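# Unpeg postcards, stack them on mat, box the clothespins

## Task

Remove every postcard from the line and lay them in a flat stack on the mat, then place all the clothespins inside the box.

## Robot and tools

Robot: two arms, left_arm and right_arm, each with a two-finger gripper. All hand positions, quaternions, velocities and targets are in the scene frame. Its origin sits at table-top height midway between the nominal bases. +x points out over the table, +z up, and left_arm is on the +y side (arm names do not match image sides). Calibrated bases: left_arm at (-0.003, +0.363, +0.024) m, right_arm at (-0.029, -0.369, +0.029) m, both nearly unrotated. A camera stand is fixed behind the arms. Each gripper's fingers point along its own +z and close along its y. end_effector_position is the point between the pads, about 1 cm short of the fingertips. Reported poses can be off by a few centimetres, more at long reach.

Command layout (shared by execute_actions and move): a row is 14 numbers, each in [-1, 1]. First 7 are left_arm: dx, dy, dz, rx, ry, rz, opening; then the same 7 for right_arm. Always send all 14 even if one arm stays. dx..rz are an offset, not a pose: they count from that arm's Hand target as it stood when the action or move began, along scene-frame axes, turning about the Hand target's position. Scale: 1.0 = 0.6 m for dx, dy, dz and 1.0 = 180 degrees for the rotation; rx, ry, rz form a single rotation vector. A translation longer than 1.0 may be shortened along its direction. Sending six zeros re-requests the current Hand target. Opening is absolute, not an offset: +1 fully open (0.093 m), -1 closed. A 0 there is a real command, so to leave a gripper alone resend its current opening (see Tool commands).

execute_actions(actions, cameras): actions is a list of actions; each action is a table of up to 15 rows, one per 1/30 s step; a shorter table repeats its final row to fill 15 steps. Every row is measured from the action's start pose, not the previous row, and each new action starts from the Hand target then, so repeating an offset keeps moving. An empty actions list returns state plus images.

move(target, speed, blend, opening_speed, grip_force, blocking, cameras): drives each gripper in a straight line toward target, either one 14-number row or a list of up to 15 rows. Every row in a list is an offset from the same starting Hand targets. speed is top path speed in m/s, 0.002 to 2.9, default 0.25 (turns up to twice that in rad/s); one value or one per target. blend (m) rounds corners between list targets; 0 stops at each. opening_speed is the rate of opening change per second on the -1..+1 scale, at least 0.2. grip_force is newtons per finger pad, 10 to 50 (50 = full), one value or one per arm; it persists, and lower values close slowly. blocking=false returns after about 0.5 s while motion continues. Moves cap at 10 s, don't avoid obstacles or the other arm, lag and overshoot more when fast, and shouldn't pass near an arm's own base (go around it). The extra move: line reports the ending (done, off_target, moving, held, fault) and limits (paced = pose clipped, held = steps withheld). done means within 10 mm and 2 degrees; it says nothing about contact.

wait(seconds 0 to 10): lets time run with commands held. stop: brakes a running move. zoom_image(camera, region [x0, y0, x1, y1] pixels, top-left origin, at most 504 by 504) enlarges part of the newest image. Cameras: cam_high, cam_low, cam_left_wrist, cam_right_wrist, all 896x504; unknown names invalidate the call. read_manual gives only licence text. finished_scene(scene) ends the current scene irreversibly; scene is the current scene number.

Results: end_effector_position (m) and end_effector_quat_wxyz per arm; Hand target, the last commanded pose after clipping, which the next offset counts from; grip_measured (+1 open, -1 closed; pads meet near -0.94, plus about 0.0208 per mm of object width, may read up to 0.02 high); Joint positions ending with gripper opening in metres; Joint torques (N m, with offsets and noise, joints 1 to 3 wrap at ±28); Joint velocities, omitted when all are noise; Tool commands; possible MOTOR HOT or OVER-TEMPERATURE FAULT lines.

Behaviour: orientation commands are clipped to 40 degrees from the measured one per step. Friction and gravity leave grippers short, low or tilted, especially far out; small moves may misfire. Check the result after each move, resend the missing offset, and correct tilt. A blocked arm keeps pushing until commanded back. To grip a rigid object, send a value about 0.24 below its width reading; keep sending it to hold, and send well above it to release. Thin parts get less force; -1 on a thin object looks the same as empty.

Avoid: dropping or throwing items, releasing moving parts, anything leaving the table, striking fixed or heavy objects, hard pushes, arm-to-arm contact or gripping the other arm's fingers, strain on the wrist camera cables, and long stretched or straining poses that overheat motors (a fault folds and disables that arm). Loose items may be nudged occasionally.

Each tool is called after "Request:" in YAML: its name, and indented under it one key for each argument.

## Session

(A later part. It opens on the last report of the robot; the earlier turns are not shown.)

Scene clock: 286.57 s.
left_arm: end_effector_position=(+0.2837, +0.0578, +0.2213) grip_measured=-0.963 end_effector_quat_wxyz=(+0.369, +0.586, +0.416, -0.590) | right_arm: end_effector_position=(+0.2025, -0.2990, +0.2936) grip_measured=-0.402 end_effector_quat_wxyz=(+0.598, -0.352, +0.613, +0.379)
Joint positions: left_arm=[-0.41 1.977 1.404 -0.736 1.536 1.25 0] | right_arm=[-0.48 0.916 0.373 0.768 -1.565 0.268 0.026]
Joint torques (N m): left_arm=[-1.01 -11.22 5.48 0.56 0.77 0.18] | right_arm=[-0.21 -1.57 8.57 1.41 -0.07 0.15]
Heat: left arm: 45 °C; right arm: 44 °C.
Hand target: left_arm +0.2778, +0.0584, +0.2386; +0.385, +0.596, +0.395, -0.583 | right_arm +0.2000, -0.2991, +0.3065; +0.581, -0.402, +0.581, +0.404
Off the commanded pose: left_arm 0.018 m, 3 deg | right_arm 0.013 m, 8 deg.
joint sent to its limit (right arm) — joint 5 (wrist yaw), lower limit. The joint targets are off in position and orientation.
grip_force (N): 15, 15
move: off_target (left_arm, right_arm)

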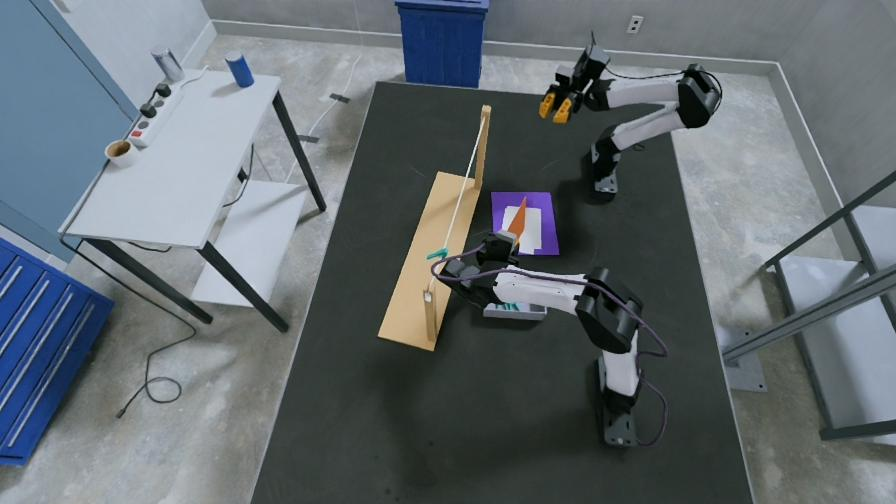

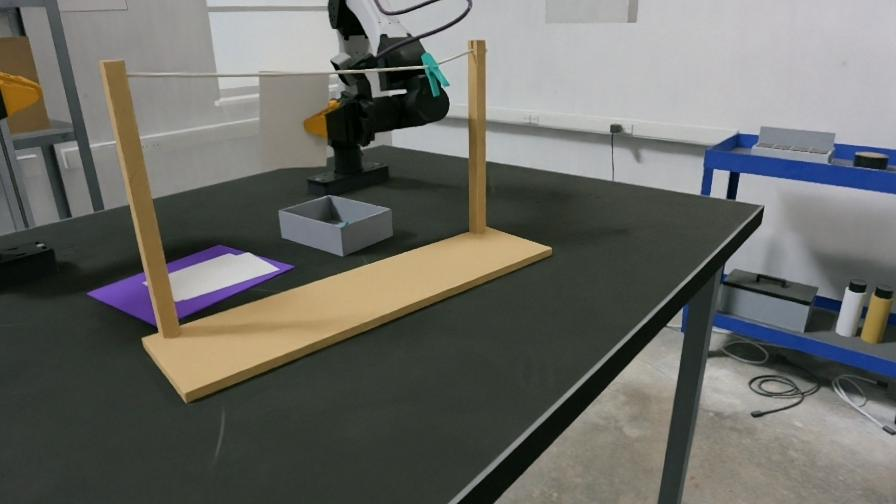

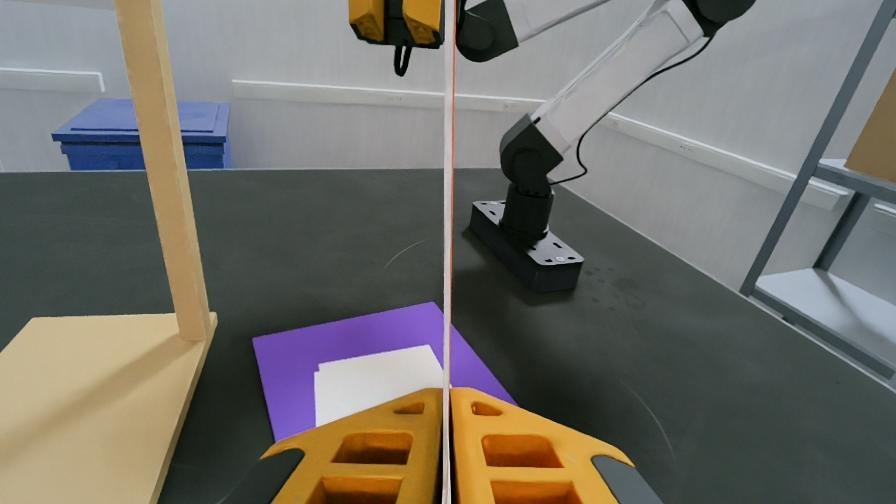

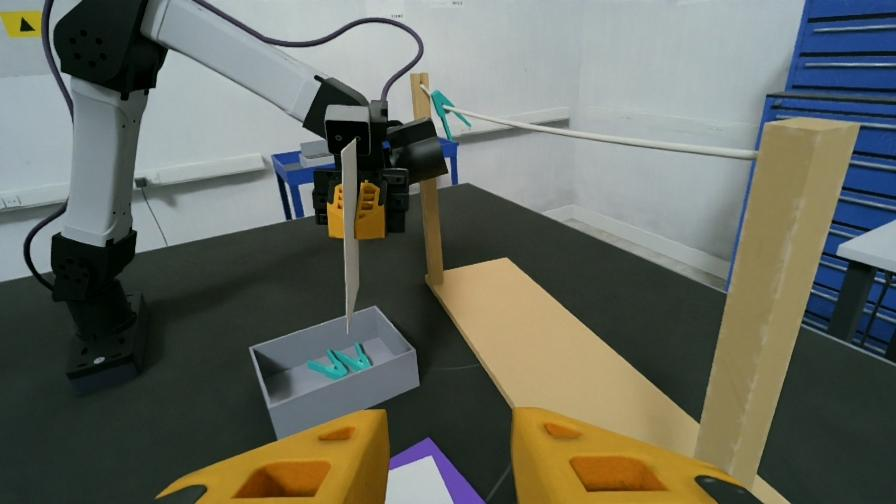

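Request:
move:
  target: [-0.051,0.553,0.174,0,0,0.561,-1,0,0,0,0,0,0,-0.4]
  speed: 0.25
  grip_force: [40,40]

Request:
move:
  target: [0,0,0,0.498,0.062,-0.007,-1,0,0,0,0,0,0,-0.4]
  speed: 0.25
  cameras: ["all"]

Scene clock: 291.80 s.
left_arm: end_effector_position=(+0.2493, +0.3909, +0.3283) grip_measured=-0.978 end_effector_quat_wxyz=(+0.692, +0.072, +0.714, -0.079) | right_arm: end_effector_position=(+0.2025, -0.2990, +0.2936) grip_measured=-0.402 end_effector_quat_wxyz=(+0.597, -0.352, +0.613, +0.379)
Joint positions: left_arm=[0.622 0.521 0.55 -0.073 0.843 0.02 0] | right_arm=[-0.48 0.916 0.373 0.768 -1.565 0.27 0.026]
Joint torques (N m): left_arm=[0.06 0.44 10.66 1.5 -0.12 0.03] | right_arm=[-0.25 -1.52 8.53 1.43 -0.09 0.14]
Heat: left arm: 45 °C; right arm: 43 °C.
Hand target: left_arm +0.2472, +0.3902, +0.3430; +0.695, +0.074, +0.711, -0.074 | right_arm +0.2000, -0.2991, +0.3065; +0.581, -0.402, +0.581, +0.404
Off the commanded pose: left_arm 0.015 m, 1 deg | right_arm 0.013 m, 8 deg.
joint sent to its limit (right arm) — joint 5 (wrist yaw), lower limit. The joint targets are off in position and orientation.
grip_force (N): 40, 40
move: off_target (left_arm, right_arm)

Scene clock: 296.00 s.
left_arm: end_effector_position=(+0.2501, +0.3911, +0.3333) grip_measured=-0.978 end_effector_quat_wxyz=(+0.379, +0.537, +0.615, +0.436) | right_arm: end_effector_position=(+0.2025, -0.2990, +0.2936) grip_measured=-0.402 end_effector_quat_wxyz=(+0.597, -0.352, +0.613, +0.379)
Joint positions: left_arm=[0.056 0.622 0.889 -0.608 -0.071 1.547 0] | right_arm=[-0.48 0.916 0.373 0.768 -1.565 0.27 0.026]
Joint torques (N m): left_arm=[-0.98 1.17 10.25 1.62 -0.11 0.18] | right_arm=[-0.32 -1.51 8.47 1.43 -0.08 0.15]
Heat: left arm: 46 °C; right arm: 43 °C.
Hand target: left_arm +0.2472, +0.3902, +0.3430; +0.375, +0.542, +0.614, +0.435 | right_arm +0.2000, -0.2991, +0.3065; +0.581, -0.402, +0.581, +0.404
Off the commanded pose: left_arm 0.010 m, 1 deg | right_arm 0.013 m, 8 deg.
joint sent to its limit (right arm) — joint 5 (wrist yaw), lower limit. The joint targets are off in position and orientation.
grip_force (N): 40, 40
move: off_target (right_arm)

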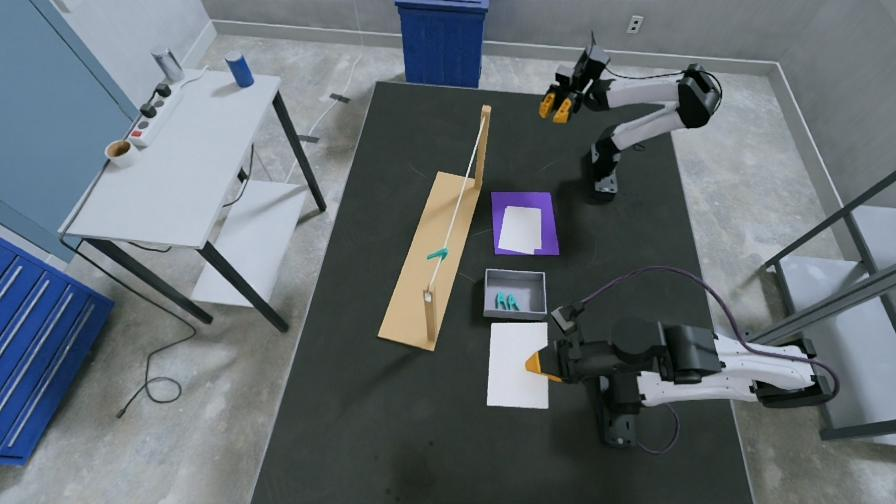

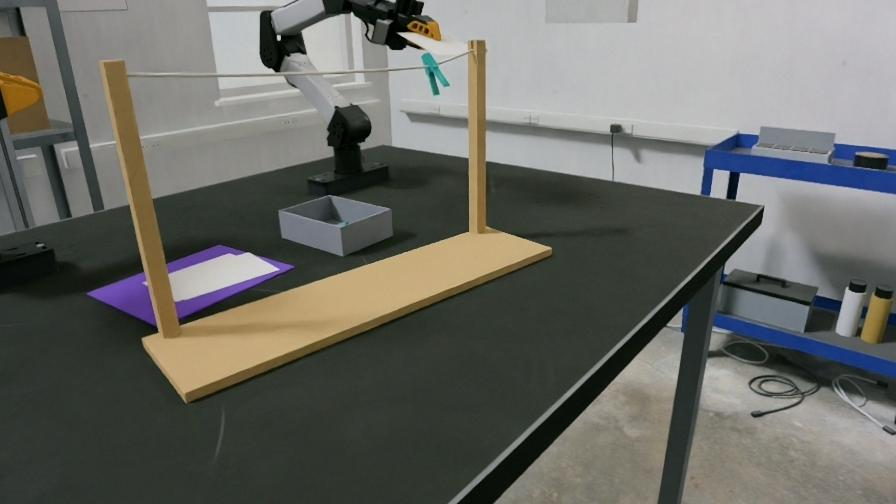

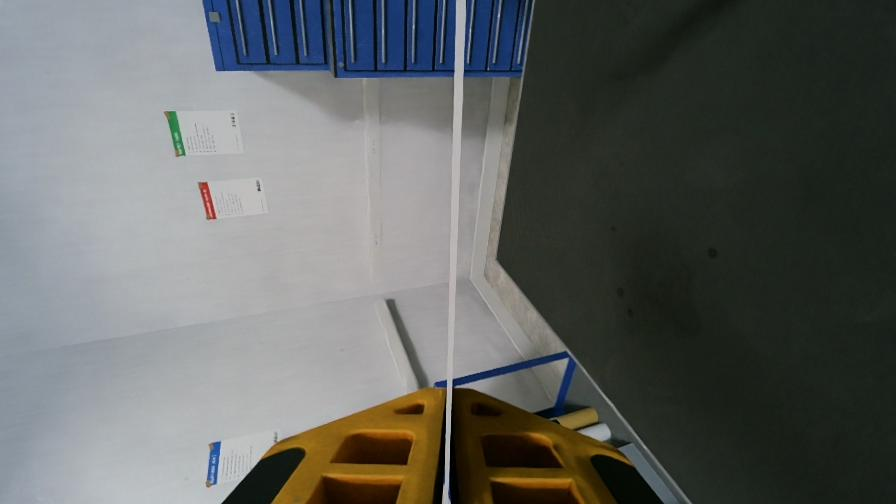

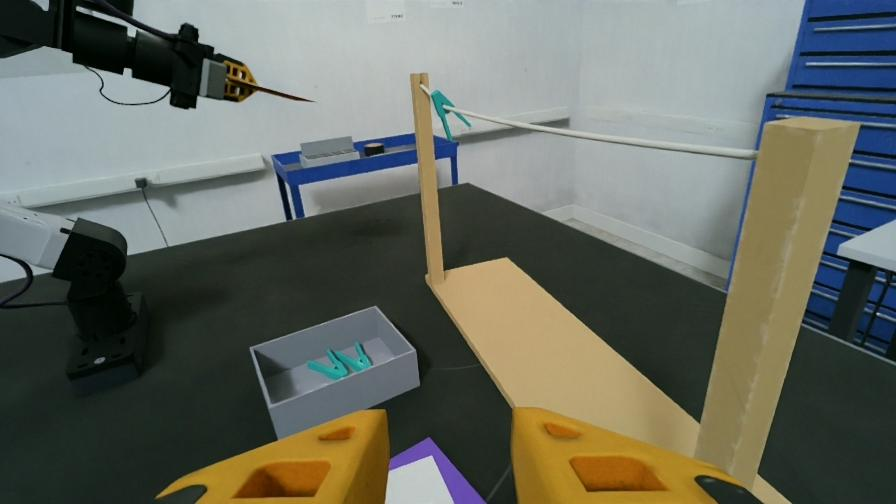

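Request:
move:
  target:
    - [0,-0.4,0,0,0,0,-1,0,0,0.0,-0.402,-0.037,0.095,-1]
    - [-0.065,-0.89,-0.222,0,0,0,-1,0,0,0.0,-0.402,-0.037,0.095,-1]
  speed: 0.25
  blend: [0.05,0]
  cameras: ["all"]

Request:
zoom_image:
  camera: "cam_high"
  region: [470, 160, 590, 280]

Scene clock: 303.57 s.
left_arm: end_effector_position=(+0.2041, -0.1461, +0.1990) grip_measured=-0.978 end_effector_quat_wxyz=(+0.403, +0.573, +0.590, +0.402) | right_arm: end_effector_position=(+0.2019, -0.2986, +0.2943) grip_measured=-0.978 end_effector_quat_wxyz=(+0.687, -0.530, +0.467, +0.168)
Joint positions: left_arm=[-1.481 2.713 2.808 -1.452 -1.202 0.213 0] | right_arm=[-0.48 0.911 0.373 0.768 -1.565 -0.379 0]
Joint torques (N m): left_arm=[-0.39 -10.51 9.03 0.37 -1.07 0.04] | right_arm=[-0.28 -1.66 8.43 1.31 -0.09 -0.09]
Heat: left arm: 47 °C; right arm: 43 °C.
Hand target: left_arm +0.2082, -0.1438, +0.2098; +0.375, +0.542, +0.614, +0.435 | right_arm +0.2000, -0.2991, +0.3065; +0.415, -0.698, +0.576, +0.091
Off the commanded pose: left_arm 0.012 m, 7 deg | right_arm 0.012 m, 67 deg; orientation clipped.
joint sent to its limit (right arm) — joint 5 (wrist yaw), lower limit. The joint targets are off in position and orientation.
grip_force (N): 40, 40
move: off_target (left_arm, right_arm); blend cut to 0 m at target 1; limits=paced

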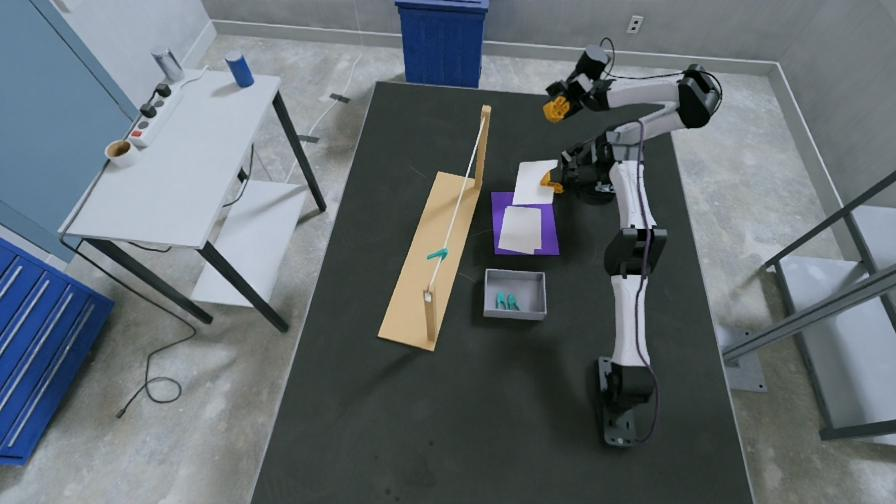

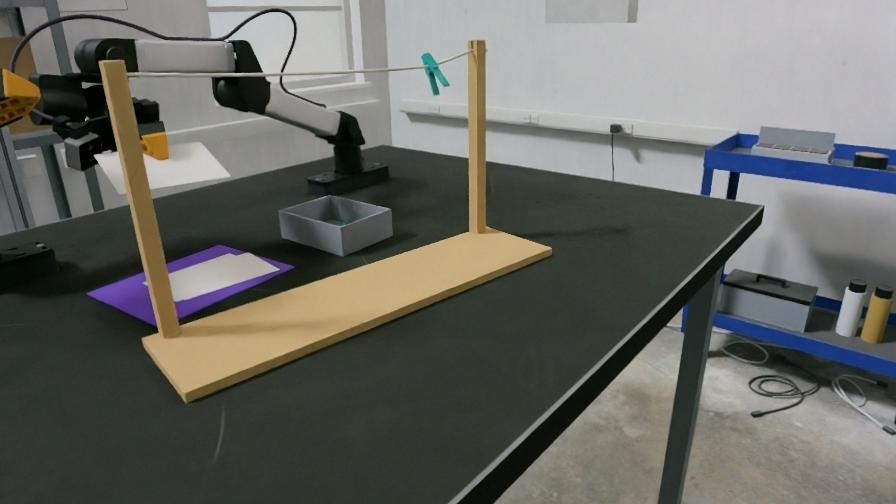

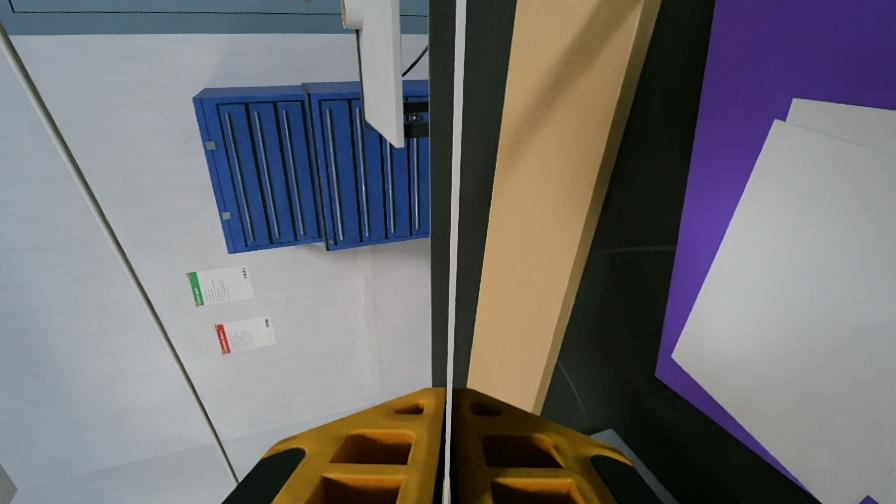

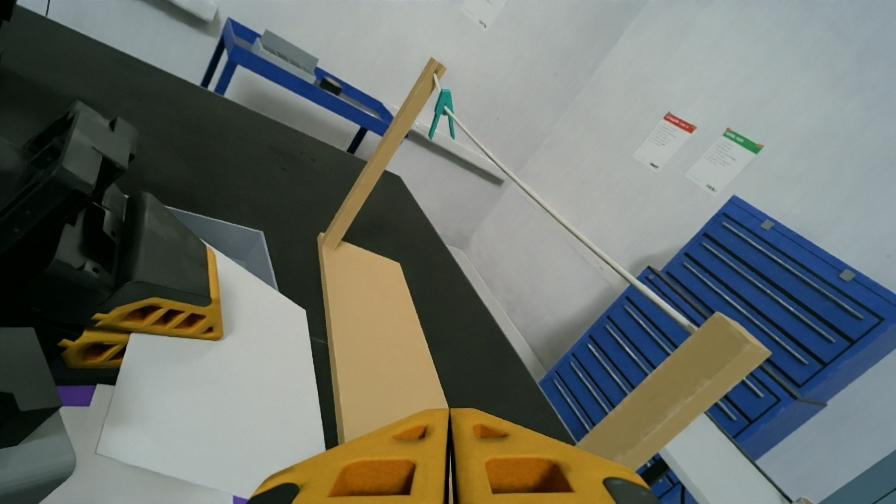

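Scaled by 4.200 from the camera's 896x504 image, which has a finer 1280x720 frame.

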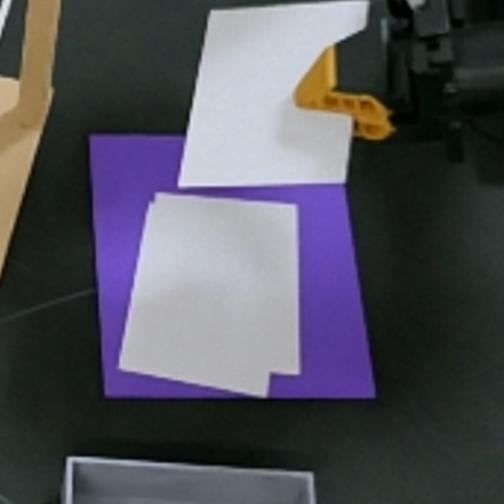

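Request:
move:
  target: [0.0,0,-0.2,0,0,0,-1,0,0,0.0,-0.1,-0.0,0.1,-1]
  speed: 0.15
  cameras: ["cam_high","cam_low","cam_left_wrist"]

Request:
zoom_image:
  camera: "cam_high"
  region: [470, 160, 590, 280]

Scene clock: 308.17 s.
left_arm: end_effector_position=(+0.2037, -0.1428, +0.0816) grip_measured=-0.978 end_effector_quat_wxyz=(+0.368, +0.563, +0.603, +0.430) | right_arm: end_effector_position=(+0.2019, -0.2986, +0.2943) grip_measured=-0.978 end_effector_quat_wxyz=(+0.702, -0.581, +0.402, +0.086)
Joint positions: left_arm=[-1.481 2.935 2.791 -1.47 -1.202 -0.004 0] | right_arm=[-0.48 0.911 0.373 0.768 -1.565 -0.614 0]
Joint torques (N m): left_arm=[-0.28 -11 9.06 0.03 -0.9 -0.16] | right_arm=[-0.25 -1.47 8.36 1.36 -0.08 -0.09]
Heat: left arm: 46 °C; right arm: 44 °C.
Hand target: left_arm +0.2082, -0.1438, +0.0898; +0.375, +0.542, +0.614, +0.435 | right_arm +0.2000, -0.2991, +0.3065; +0.423, -0.778, +0.459, +0.071
Off the commanded pose: left_arm 0.009 m, 3 deg | right_arm 0.012 m, 58 deg; orientation clipped.
joint sent to its limit (right arm) — joint 5 (wrist yaw), lower limit. The joint targets are off in position and orientation.
grip_force (N): 40, 40
move: off_target (left_arm, right_arm); limits=paced
Images, in order (width x height): cam_high 896x504, cam_low 896x504, cam_left_wrist 896x504.

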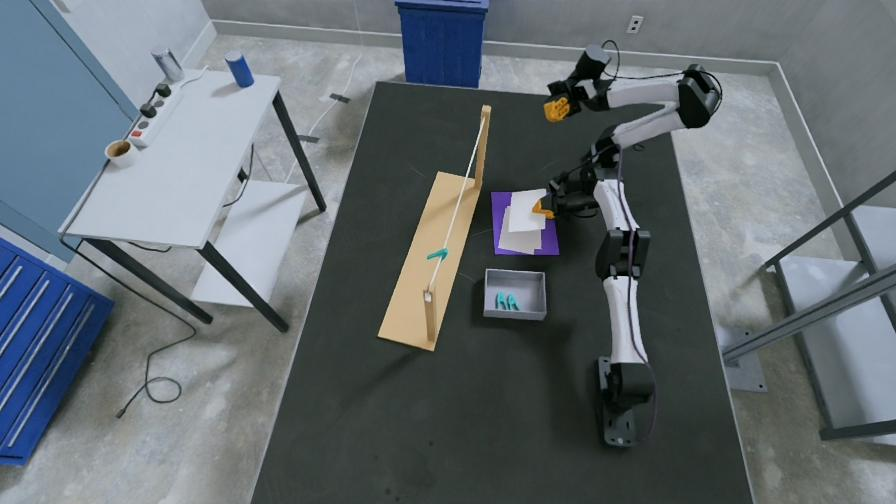

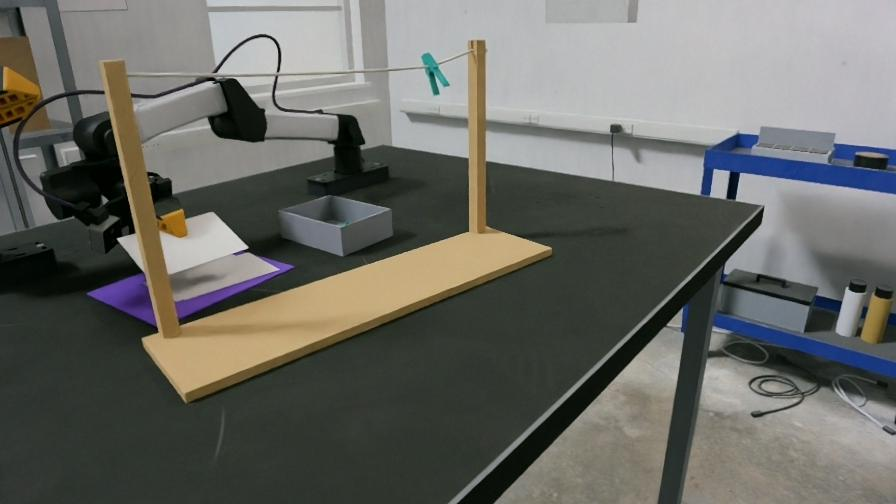

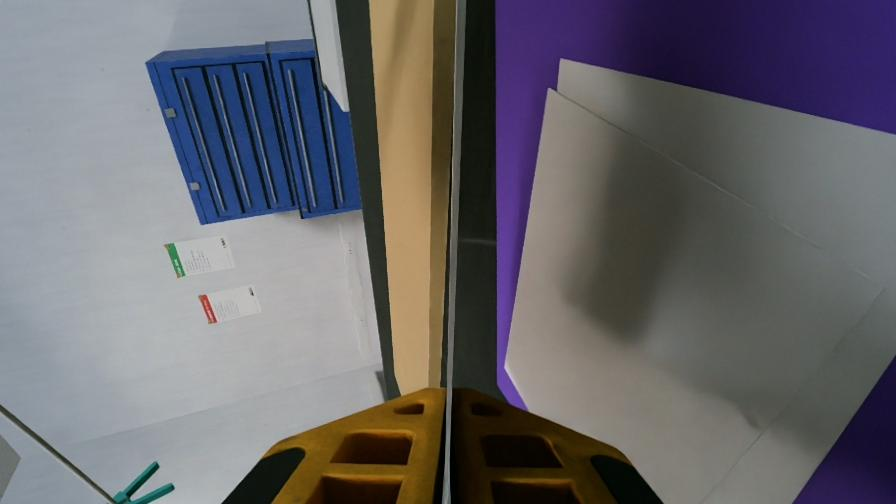

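Scaled by 4.200 from the camera's 896x504 image, which has a finer 1280x720 frame.

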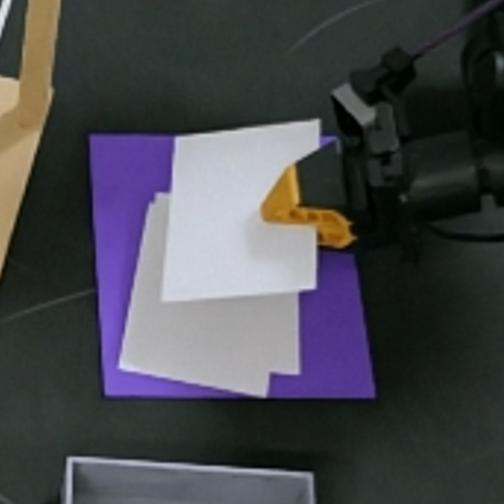

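Request:
move:
  target: [0.0,0.01,-0.07,0,0,0,-1,0,0,0.0,0,-0.0,0.0,-1]
  speed: 0.1
  cameras: ["cam_high","cam_low","cam_left_wrist"]

Request:
zoom_image:
  camera: "cam_high"
  region: [470, 160, 590, 280]

Scene clock: 309.77 s.
left_arm: end_effector_position=(+0.2031, -0.1365, +0.0483) grip_measured=-0.978 end_effector_quat_wxyz=(+0.360, +0.556, +0.608, +0.438) | right_arm: end_effector_position=(+0.2019, -0.2986, +0.2943) grip_measured=-0.978 end_effector_quat_wxyz=(+0.702, -0.582, +0.401, +0.085)
Joint positions: left_arm=[-1.481 2.994 2.774 -1.47 -1.202 -0.074 0] | right_arm=[-0.48 0.911 0.373 0.768 -1.565 -0.617 0]
Joint torques (N m): left_arm=[-0.24 -11.54 5.07 0.3 -0.89 -0.16] | right_arm=[-0.24 -1.58 8.32 1.32 -0.08 -0.11]
Heat: left arm: 46 °C; right arm: 44 °C.
Hand target: left_arm +0.2082, -0.1378, +0.0478; +0.375, +0.542, +0.614, +0.435 | right_arm +0.2000, -0.2991, +0.3065; +0.423, -0.778, +0.459, +0.071
Off the commanded pose: left_arm 0.005 m, 2 deg | right_arm 0.012 m, 40 deg.
joint sent to its limit (right arm) — joint 5 (wrist yaw), lower limit. The joint targets are off in position and orientation.
grip_force (N): 40, 40
move: off_target (right_arm)
Images, in order (width x height): cam_high 896x504, cam_low 896x504, cam_left_wrist 896x504.

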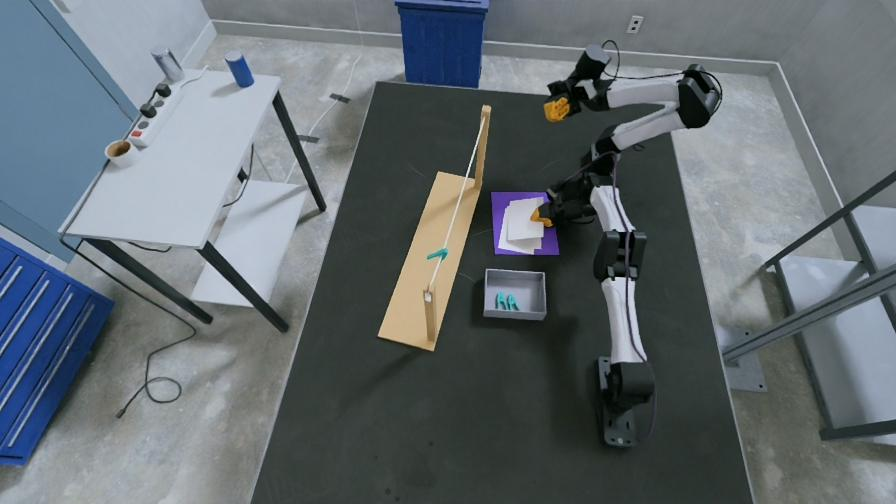

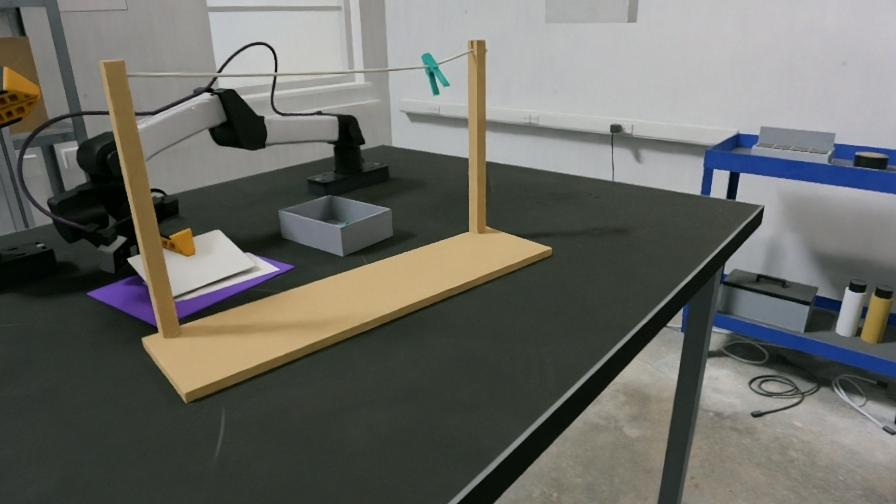

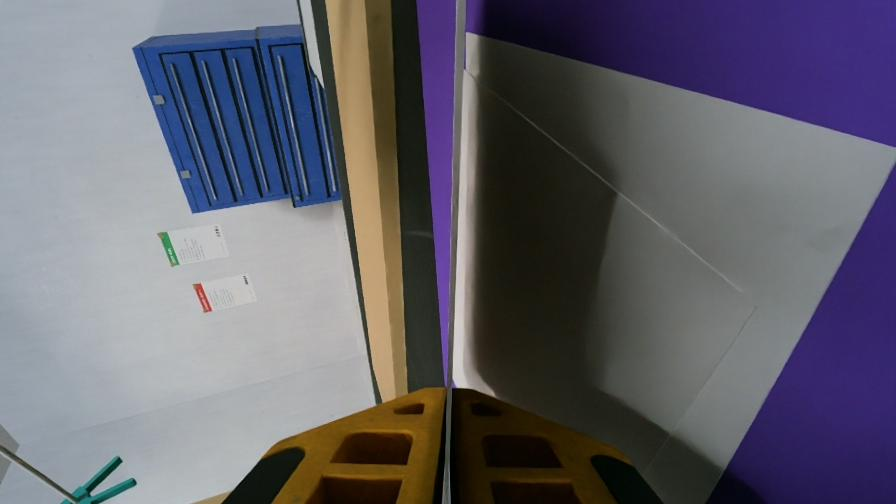

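Scaled by 4.200 from the camera's 896x504 image, which has a finer 1280x720 frame.

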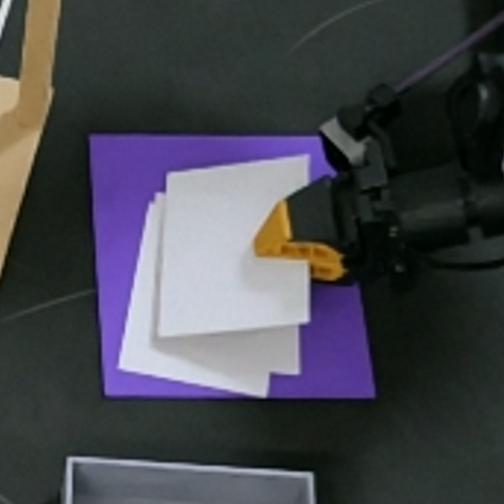

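Request:
move:
  target:
    - [0.013,0.02,0.005,0,0,0,-1,0,0,0.0,0,-0.0,0.0,-1]
    - [0.013,0.02,-0.021,0,0,0,-1,0,0,0.0,0,-0.0,0.0,-1]
  speed: 0.05
  cameras: ["cam_high","cam_low","cam_left_wrist"]

Request:
zoom_image:
  camera: "cam_high"
  region: [470, 160, 590, 280]

Scene clock: 312.17 s.
left_arm: end_effector_position=(+0.2082, -0.1260, +0.0368) grip_measured=-0.978 end_effector_quat_wxyz=(+0.373, +0.546, +0.598, +0.454) | right_arm: end_effector_position=(+0.2019, -0.2986, +0.2943) grip_measured=-0.978 end_effector_quat_wxyz=(+0.702, -0.582, +0.401, +0.085)
Joint positions: left_arm=[-1.475 2.886 2.478 -1.288 -1.252 -0.079 0] | right_arm=[-0.48 0.911 0.373 0.768 -1.565 -0.617 0]
Joint torques (N m): left_arm=[0.61 -13.31 3.3 0.51 -0.34 0.17] | right_arm=[-0.24 -1.57 8.39 1.33 -0.06 -0.11]
Heat: left arm: 46 °C; right arm: 44 °C.
Hand target: left_arm +0.2160, -0.1258, +0.0352; +0.375, +0.542, +0.614, +0.435 | right_arm +0.2000, -0.2991, +0.3065; +0.423, -0.778, +0.459, +0.071
Off the commanded pose: left_arm 0.008 m, 3 deg | right_arm 0.012 m, 40 deg.
joint sent to its limit (right arm) — joint 5 (wrist yaw), lower limit. The joint targets are off in position and orientation.
grip_force (N): 40, 40
move: off_target (left_arm, right_arm)
Images, in order (width x height): cam_high 896x504, cam_low 896x504, cam_left_wrist 896x504.

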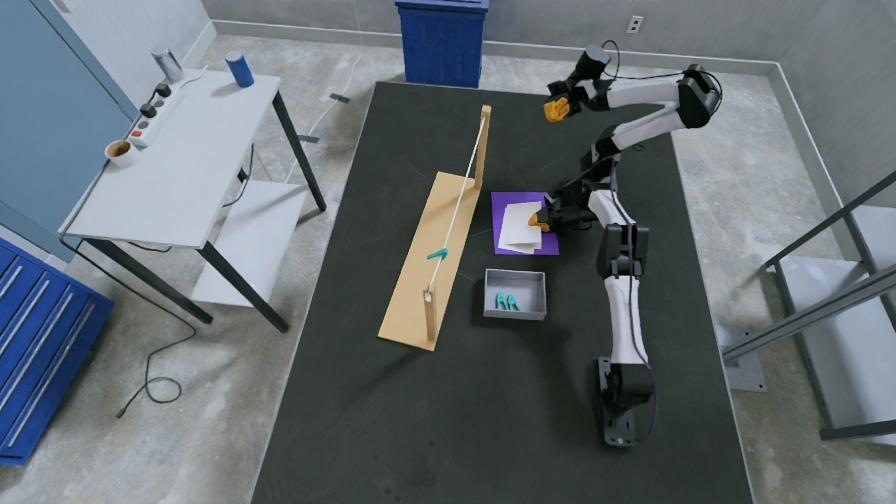

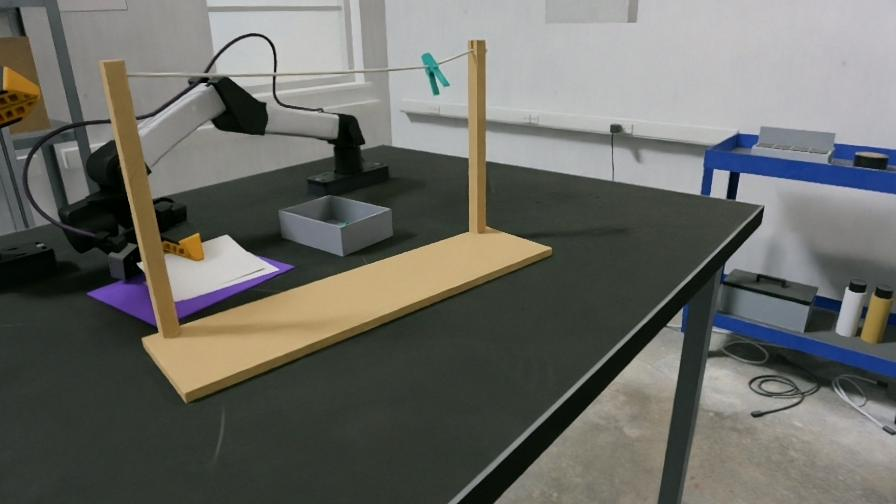

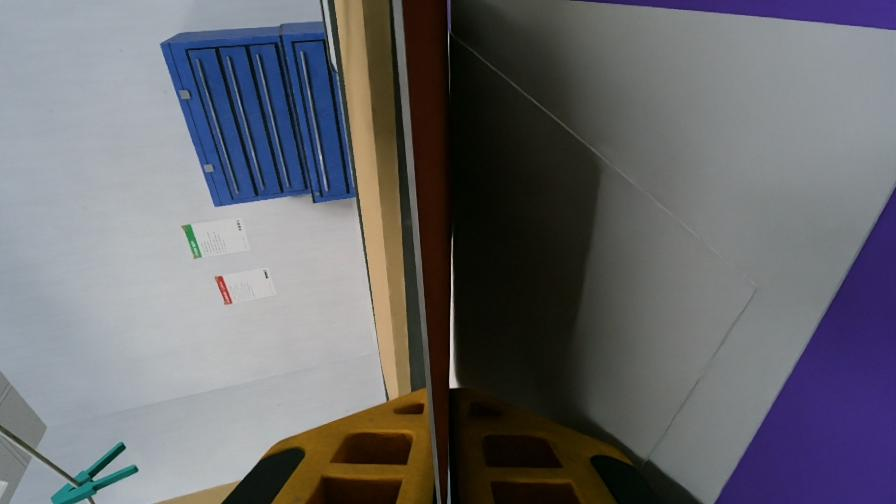

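Scaled by 4.200 from the camera's 896x504 image, which has a finer 1280x720 frame.

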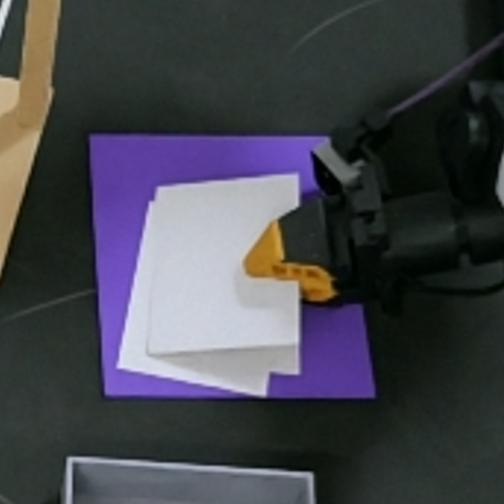

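Request:
move:
  target: [0,0,0,0,0,0,-0.5,0,0,0.0,0,-0.0,0.0,-1]
  opening_speed: 0.4

Request:
move:
  target: [0,0,0,0,0,0,-0.5,0,0,0.0,-0.2,0.05,0.0,-1]
  speed: 0.25
  cameras: ["cam_high","cam_low","cam_right_wrist"]

Request:
zoom_image:
  camera: "cam_high"
  region: [470, 160, 590, 280]

Scene clock: 314.07 s.
left_arm: end_effector_position=(+0.2105, -0.1268, +0.0444) grip_measured=-0.503 end_effector_quat_wxyz=(+0.387, +0.539, +0.586, +0.465) | right_arm: end_effector_position=(+0.2019, -0.2986, +0.2943) grip_measured=-0.978 end_effector_quat_wxyz=(+0.702, -0.582, +0.401, +0.085)
Joint positions: left_arm=[-1.475 2.875 2.458 -1.268 -1.298 -0.069 0.021] | right_arm=[-0.48 0.911 0.373 0.768 -1.565 -0.617 0]
Joint torques (N m): left_arm=[0.55 -12.82 4.25 0.41 0.02 0.11] | right_arm=[-0.23 -1.59 8.42 1.32 -0.08 -0.11]
Heat: left arm: 46 °C; right arm: 44 °C.
Hand target: left_arm +0.2160, -0.1258, +0.0352; +0.375, +0.542, +0.614, +0.435 | right_arm +0.2000, -0.2991, +0.3065; +0.423, -0.778, +0.459, +0.071
Off the commanded pose: left_arm 0.011 m, 5 deg | right_arm 0.012 m, 40 deg.
joint sent to its limit (right arm) — joint 5 (wrist yaw), lower limit. The joint targets are off in position and orientation.
grip_force (N): 40, 40
move: off_target (left_arm, right_arm)

Scene clock: 317.43 s.
left_arm: end_effector_position=(+0.2105, -0.1268, +0.0444) grip_measured=-0.503 end_effector_quat_wxyz=(+0.387, +0.539, +0.586, +0.465) | right_arm: end_effector_position=(+0.2019, -0.2986, +0.2943) grip_measured=-0.978 end_effector_quat_wxyz=(+0.705, -0.597, +0.378, +0.057)
Joint positions: left_arm=[-1.475 2.875 2.458 -1.268 -1.298 -0.069 0.021] | right_arm=[-0.48 0.911 0.373 0.768 -1.565 -0.697 0]
Joint torques (N m): left_arm=[0.54 -12.79 4.26 0.4 0.03 0.09] | right_arm=[-0.35 -1.61 8.32 1.32 -0.08 -0.11]
Heat: left arm: 48 °C; right arm: 44 °C.
Hand target: left_arm +0.2160, -0.1258, +0.0352; +0.375, +0.542, +0.614, +0.435 | right_arm +0.2000, -0.2991, +0.3065; +0.425, -0.779, +0.460, +0.017
Off the commanded pose: left_arm 0.011 m, 5 deg | right_arm 0.012 m, 76 deg; orientation clipped.
joint sent to its limit (right arm) — joint 5 (wrist yaw), lower limit. The joint targets are off in position and orientation.
grip_force (N): 40, 40
move: off_target (left_arm, right_arm); limits=paced
Images, in order (width x height): cam_high 896x504, cam_low 896x504, cam_right_wrist 896x504.

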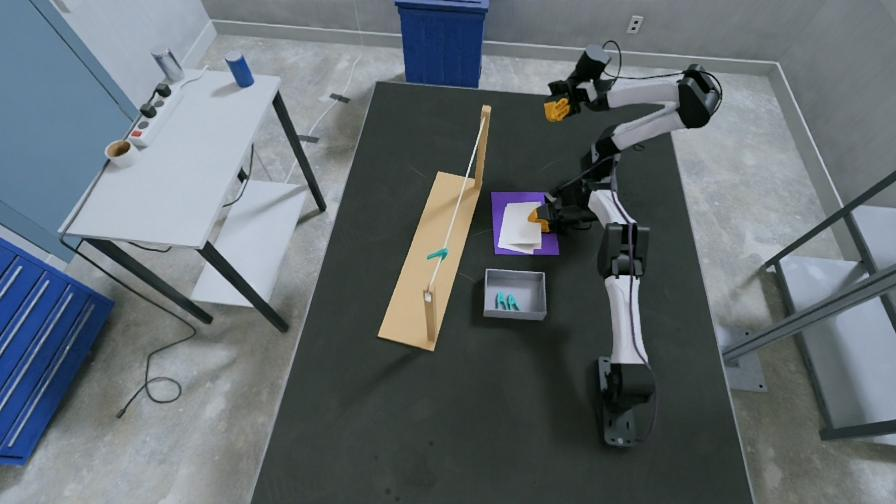

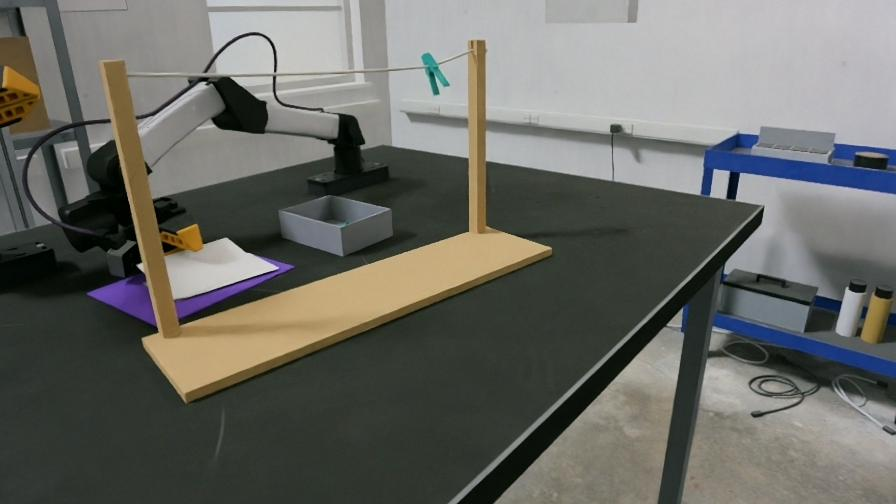

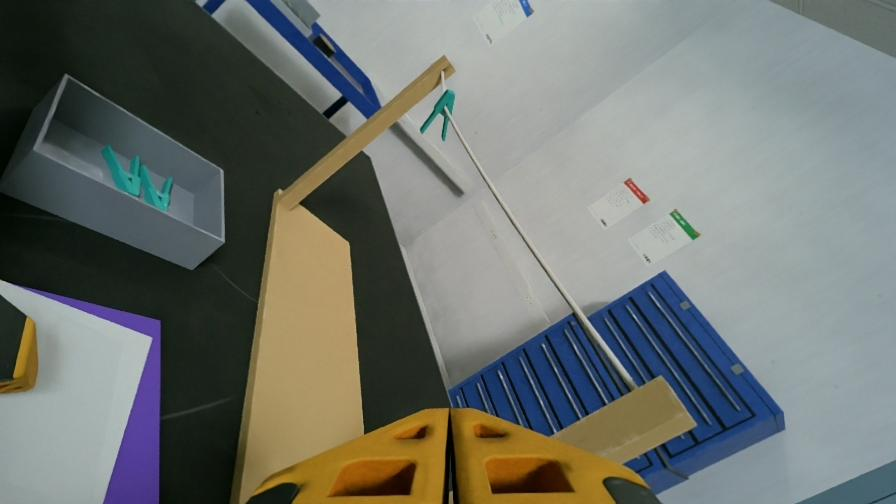

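Scaled by 4.200 from the camera's 896x504 image, which has a finer 1280x720 frame.

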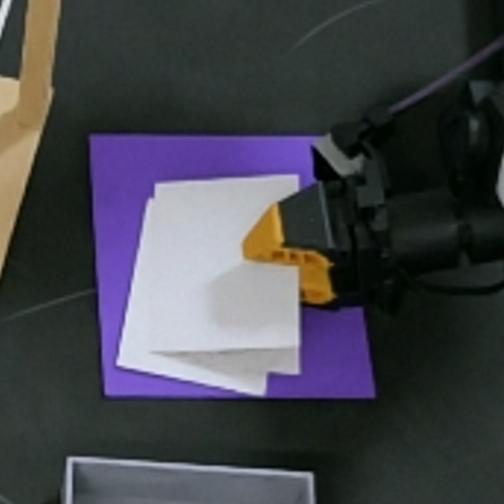

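Request:
move:
  target: [0,0,0,0,0,0,-0.5,0,0,0.0,0.377,0.049,-0.315,-1]
  speed: 0.3

Scene clock: 321.07 s.
left_arm: end_effector_position=(+0.2105, -0.1268, +0.0444) grip_measured=-0.503 end_effector_quat_wxyz=(+0.387, +0.539, +0.586, +0.465) | right_arm: end_effector_position=(+0.2017, -0.2984, +0.2962) grip_measured=-0.978 end_effector_quat_wxyz=(+0.699, -0.132, +0.693, +0.118)
Joint positions: left_arm=[-1.475 2.875 2.458 -1.268 -1.298 -0.069 0.021] | right_arm=[0.161 0.241 0.364 -0.119 -0.192 -0.02 0]
Joint torques (N m): left_arm=[0.55 -12.86 4.23 0.41 0.02 0.1] | right_arm=[0.62 2.25 10.13 1.84 0.16 0.16]
Heat: left arm: 50 °C; right arm: 44 °C.
Hand target: left_arm +0.2160, -0.1258, +0.0352; +0.375, +0.542, +0.614, +0.435 | right_arm +0.2000, -0.2991, +0.3065; +0.695, -0.123, +0.697, +0.123
Off the commanded pose: left_arm 0.011 m, 5 deg | right_arm 0.010 m, 1 deg.
grip_force (N): 40, 40
move: off_target (left_arm)

Request:
move:
  target: [0,0,0,0,0,0,-0.5,0,0,0.0,-0.399,0.142,0.33,-1]
  speed: 0.3
  cameras: ["cam_high","cam_right_wrist"]

Scene clock: 325.27 s.
left_arm: end_effector_position=(+0.2105, -0.1268, +0.0444) grip_measured=-0.503 end_effector_quat_wxyz=(+0.387, +0.539, +0.586, +0.465) | right_arm: end_effector_position=(+0.2012, -0.2969, +0.2969) grip_measured=-0.978 end_effector_quat_wxyz=(-0.227, +0.750, -0.621, -0.022)
Joint positions: left_arm=[-1.475 2.875 2.458 -1.268 -1.298 -0.069 0.021] | right_arm=[0.052 1.289 1.556 -1.547 -0.361 -1.651 0]
Joint torques (N m): left_arm=[0.55 -12.82 4.25 0.4 0.02 0.09] | right_arm=[0.66 -2.39 8.03 0.75 -0.05 -0.12]
Heat: left arm: 51 °C; right arm: 44 °C.
Hand target: left_arm +0.2160, -0.1258, +0.0352; +0.375, +0.542, +0.614, +0.435 | right_arm +0.2000, -0.2991, +0.3065; -0.200, +0.763, -0.613, -0.038
Off the commanded pose: left_arm 0.011 m, 5 deg | right_arm 0.010 m, 4 deg.
joint sent to its limit (right arm) — joint 4 (wrist pitch), lower limit. The joint targets are off in position and orientation.
grip_force (N): 40, 40
move: off_target (left_arm, right_arm)
Images, in order (width x height): cam_high 896x504, cam_right_wrist 896x504.

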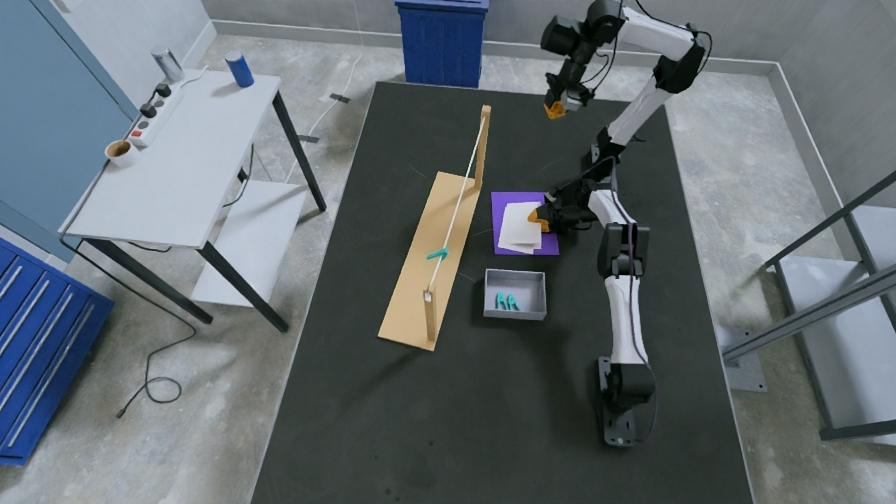

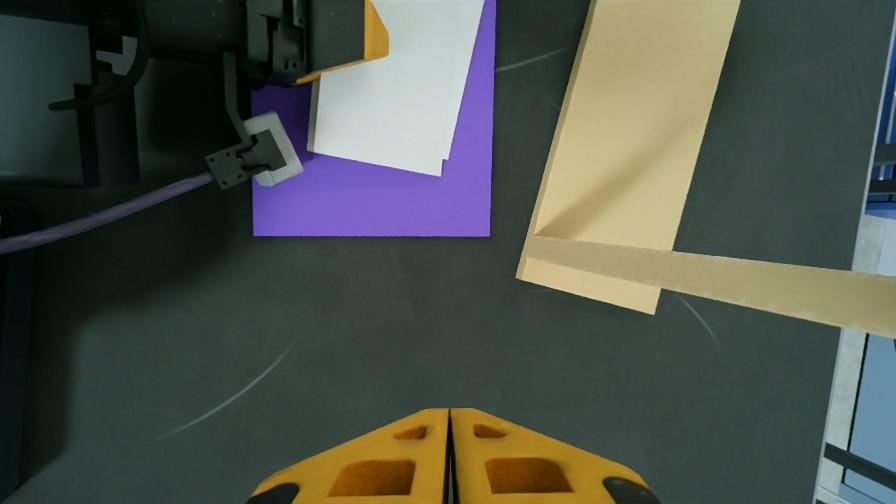

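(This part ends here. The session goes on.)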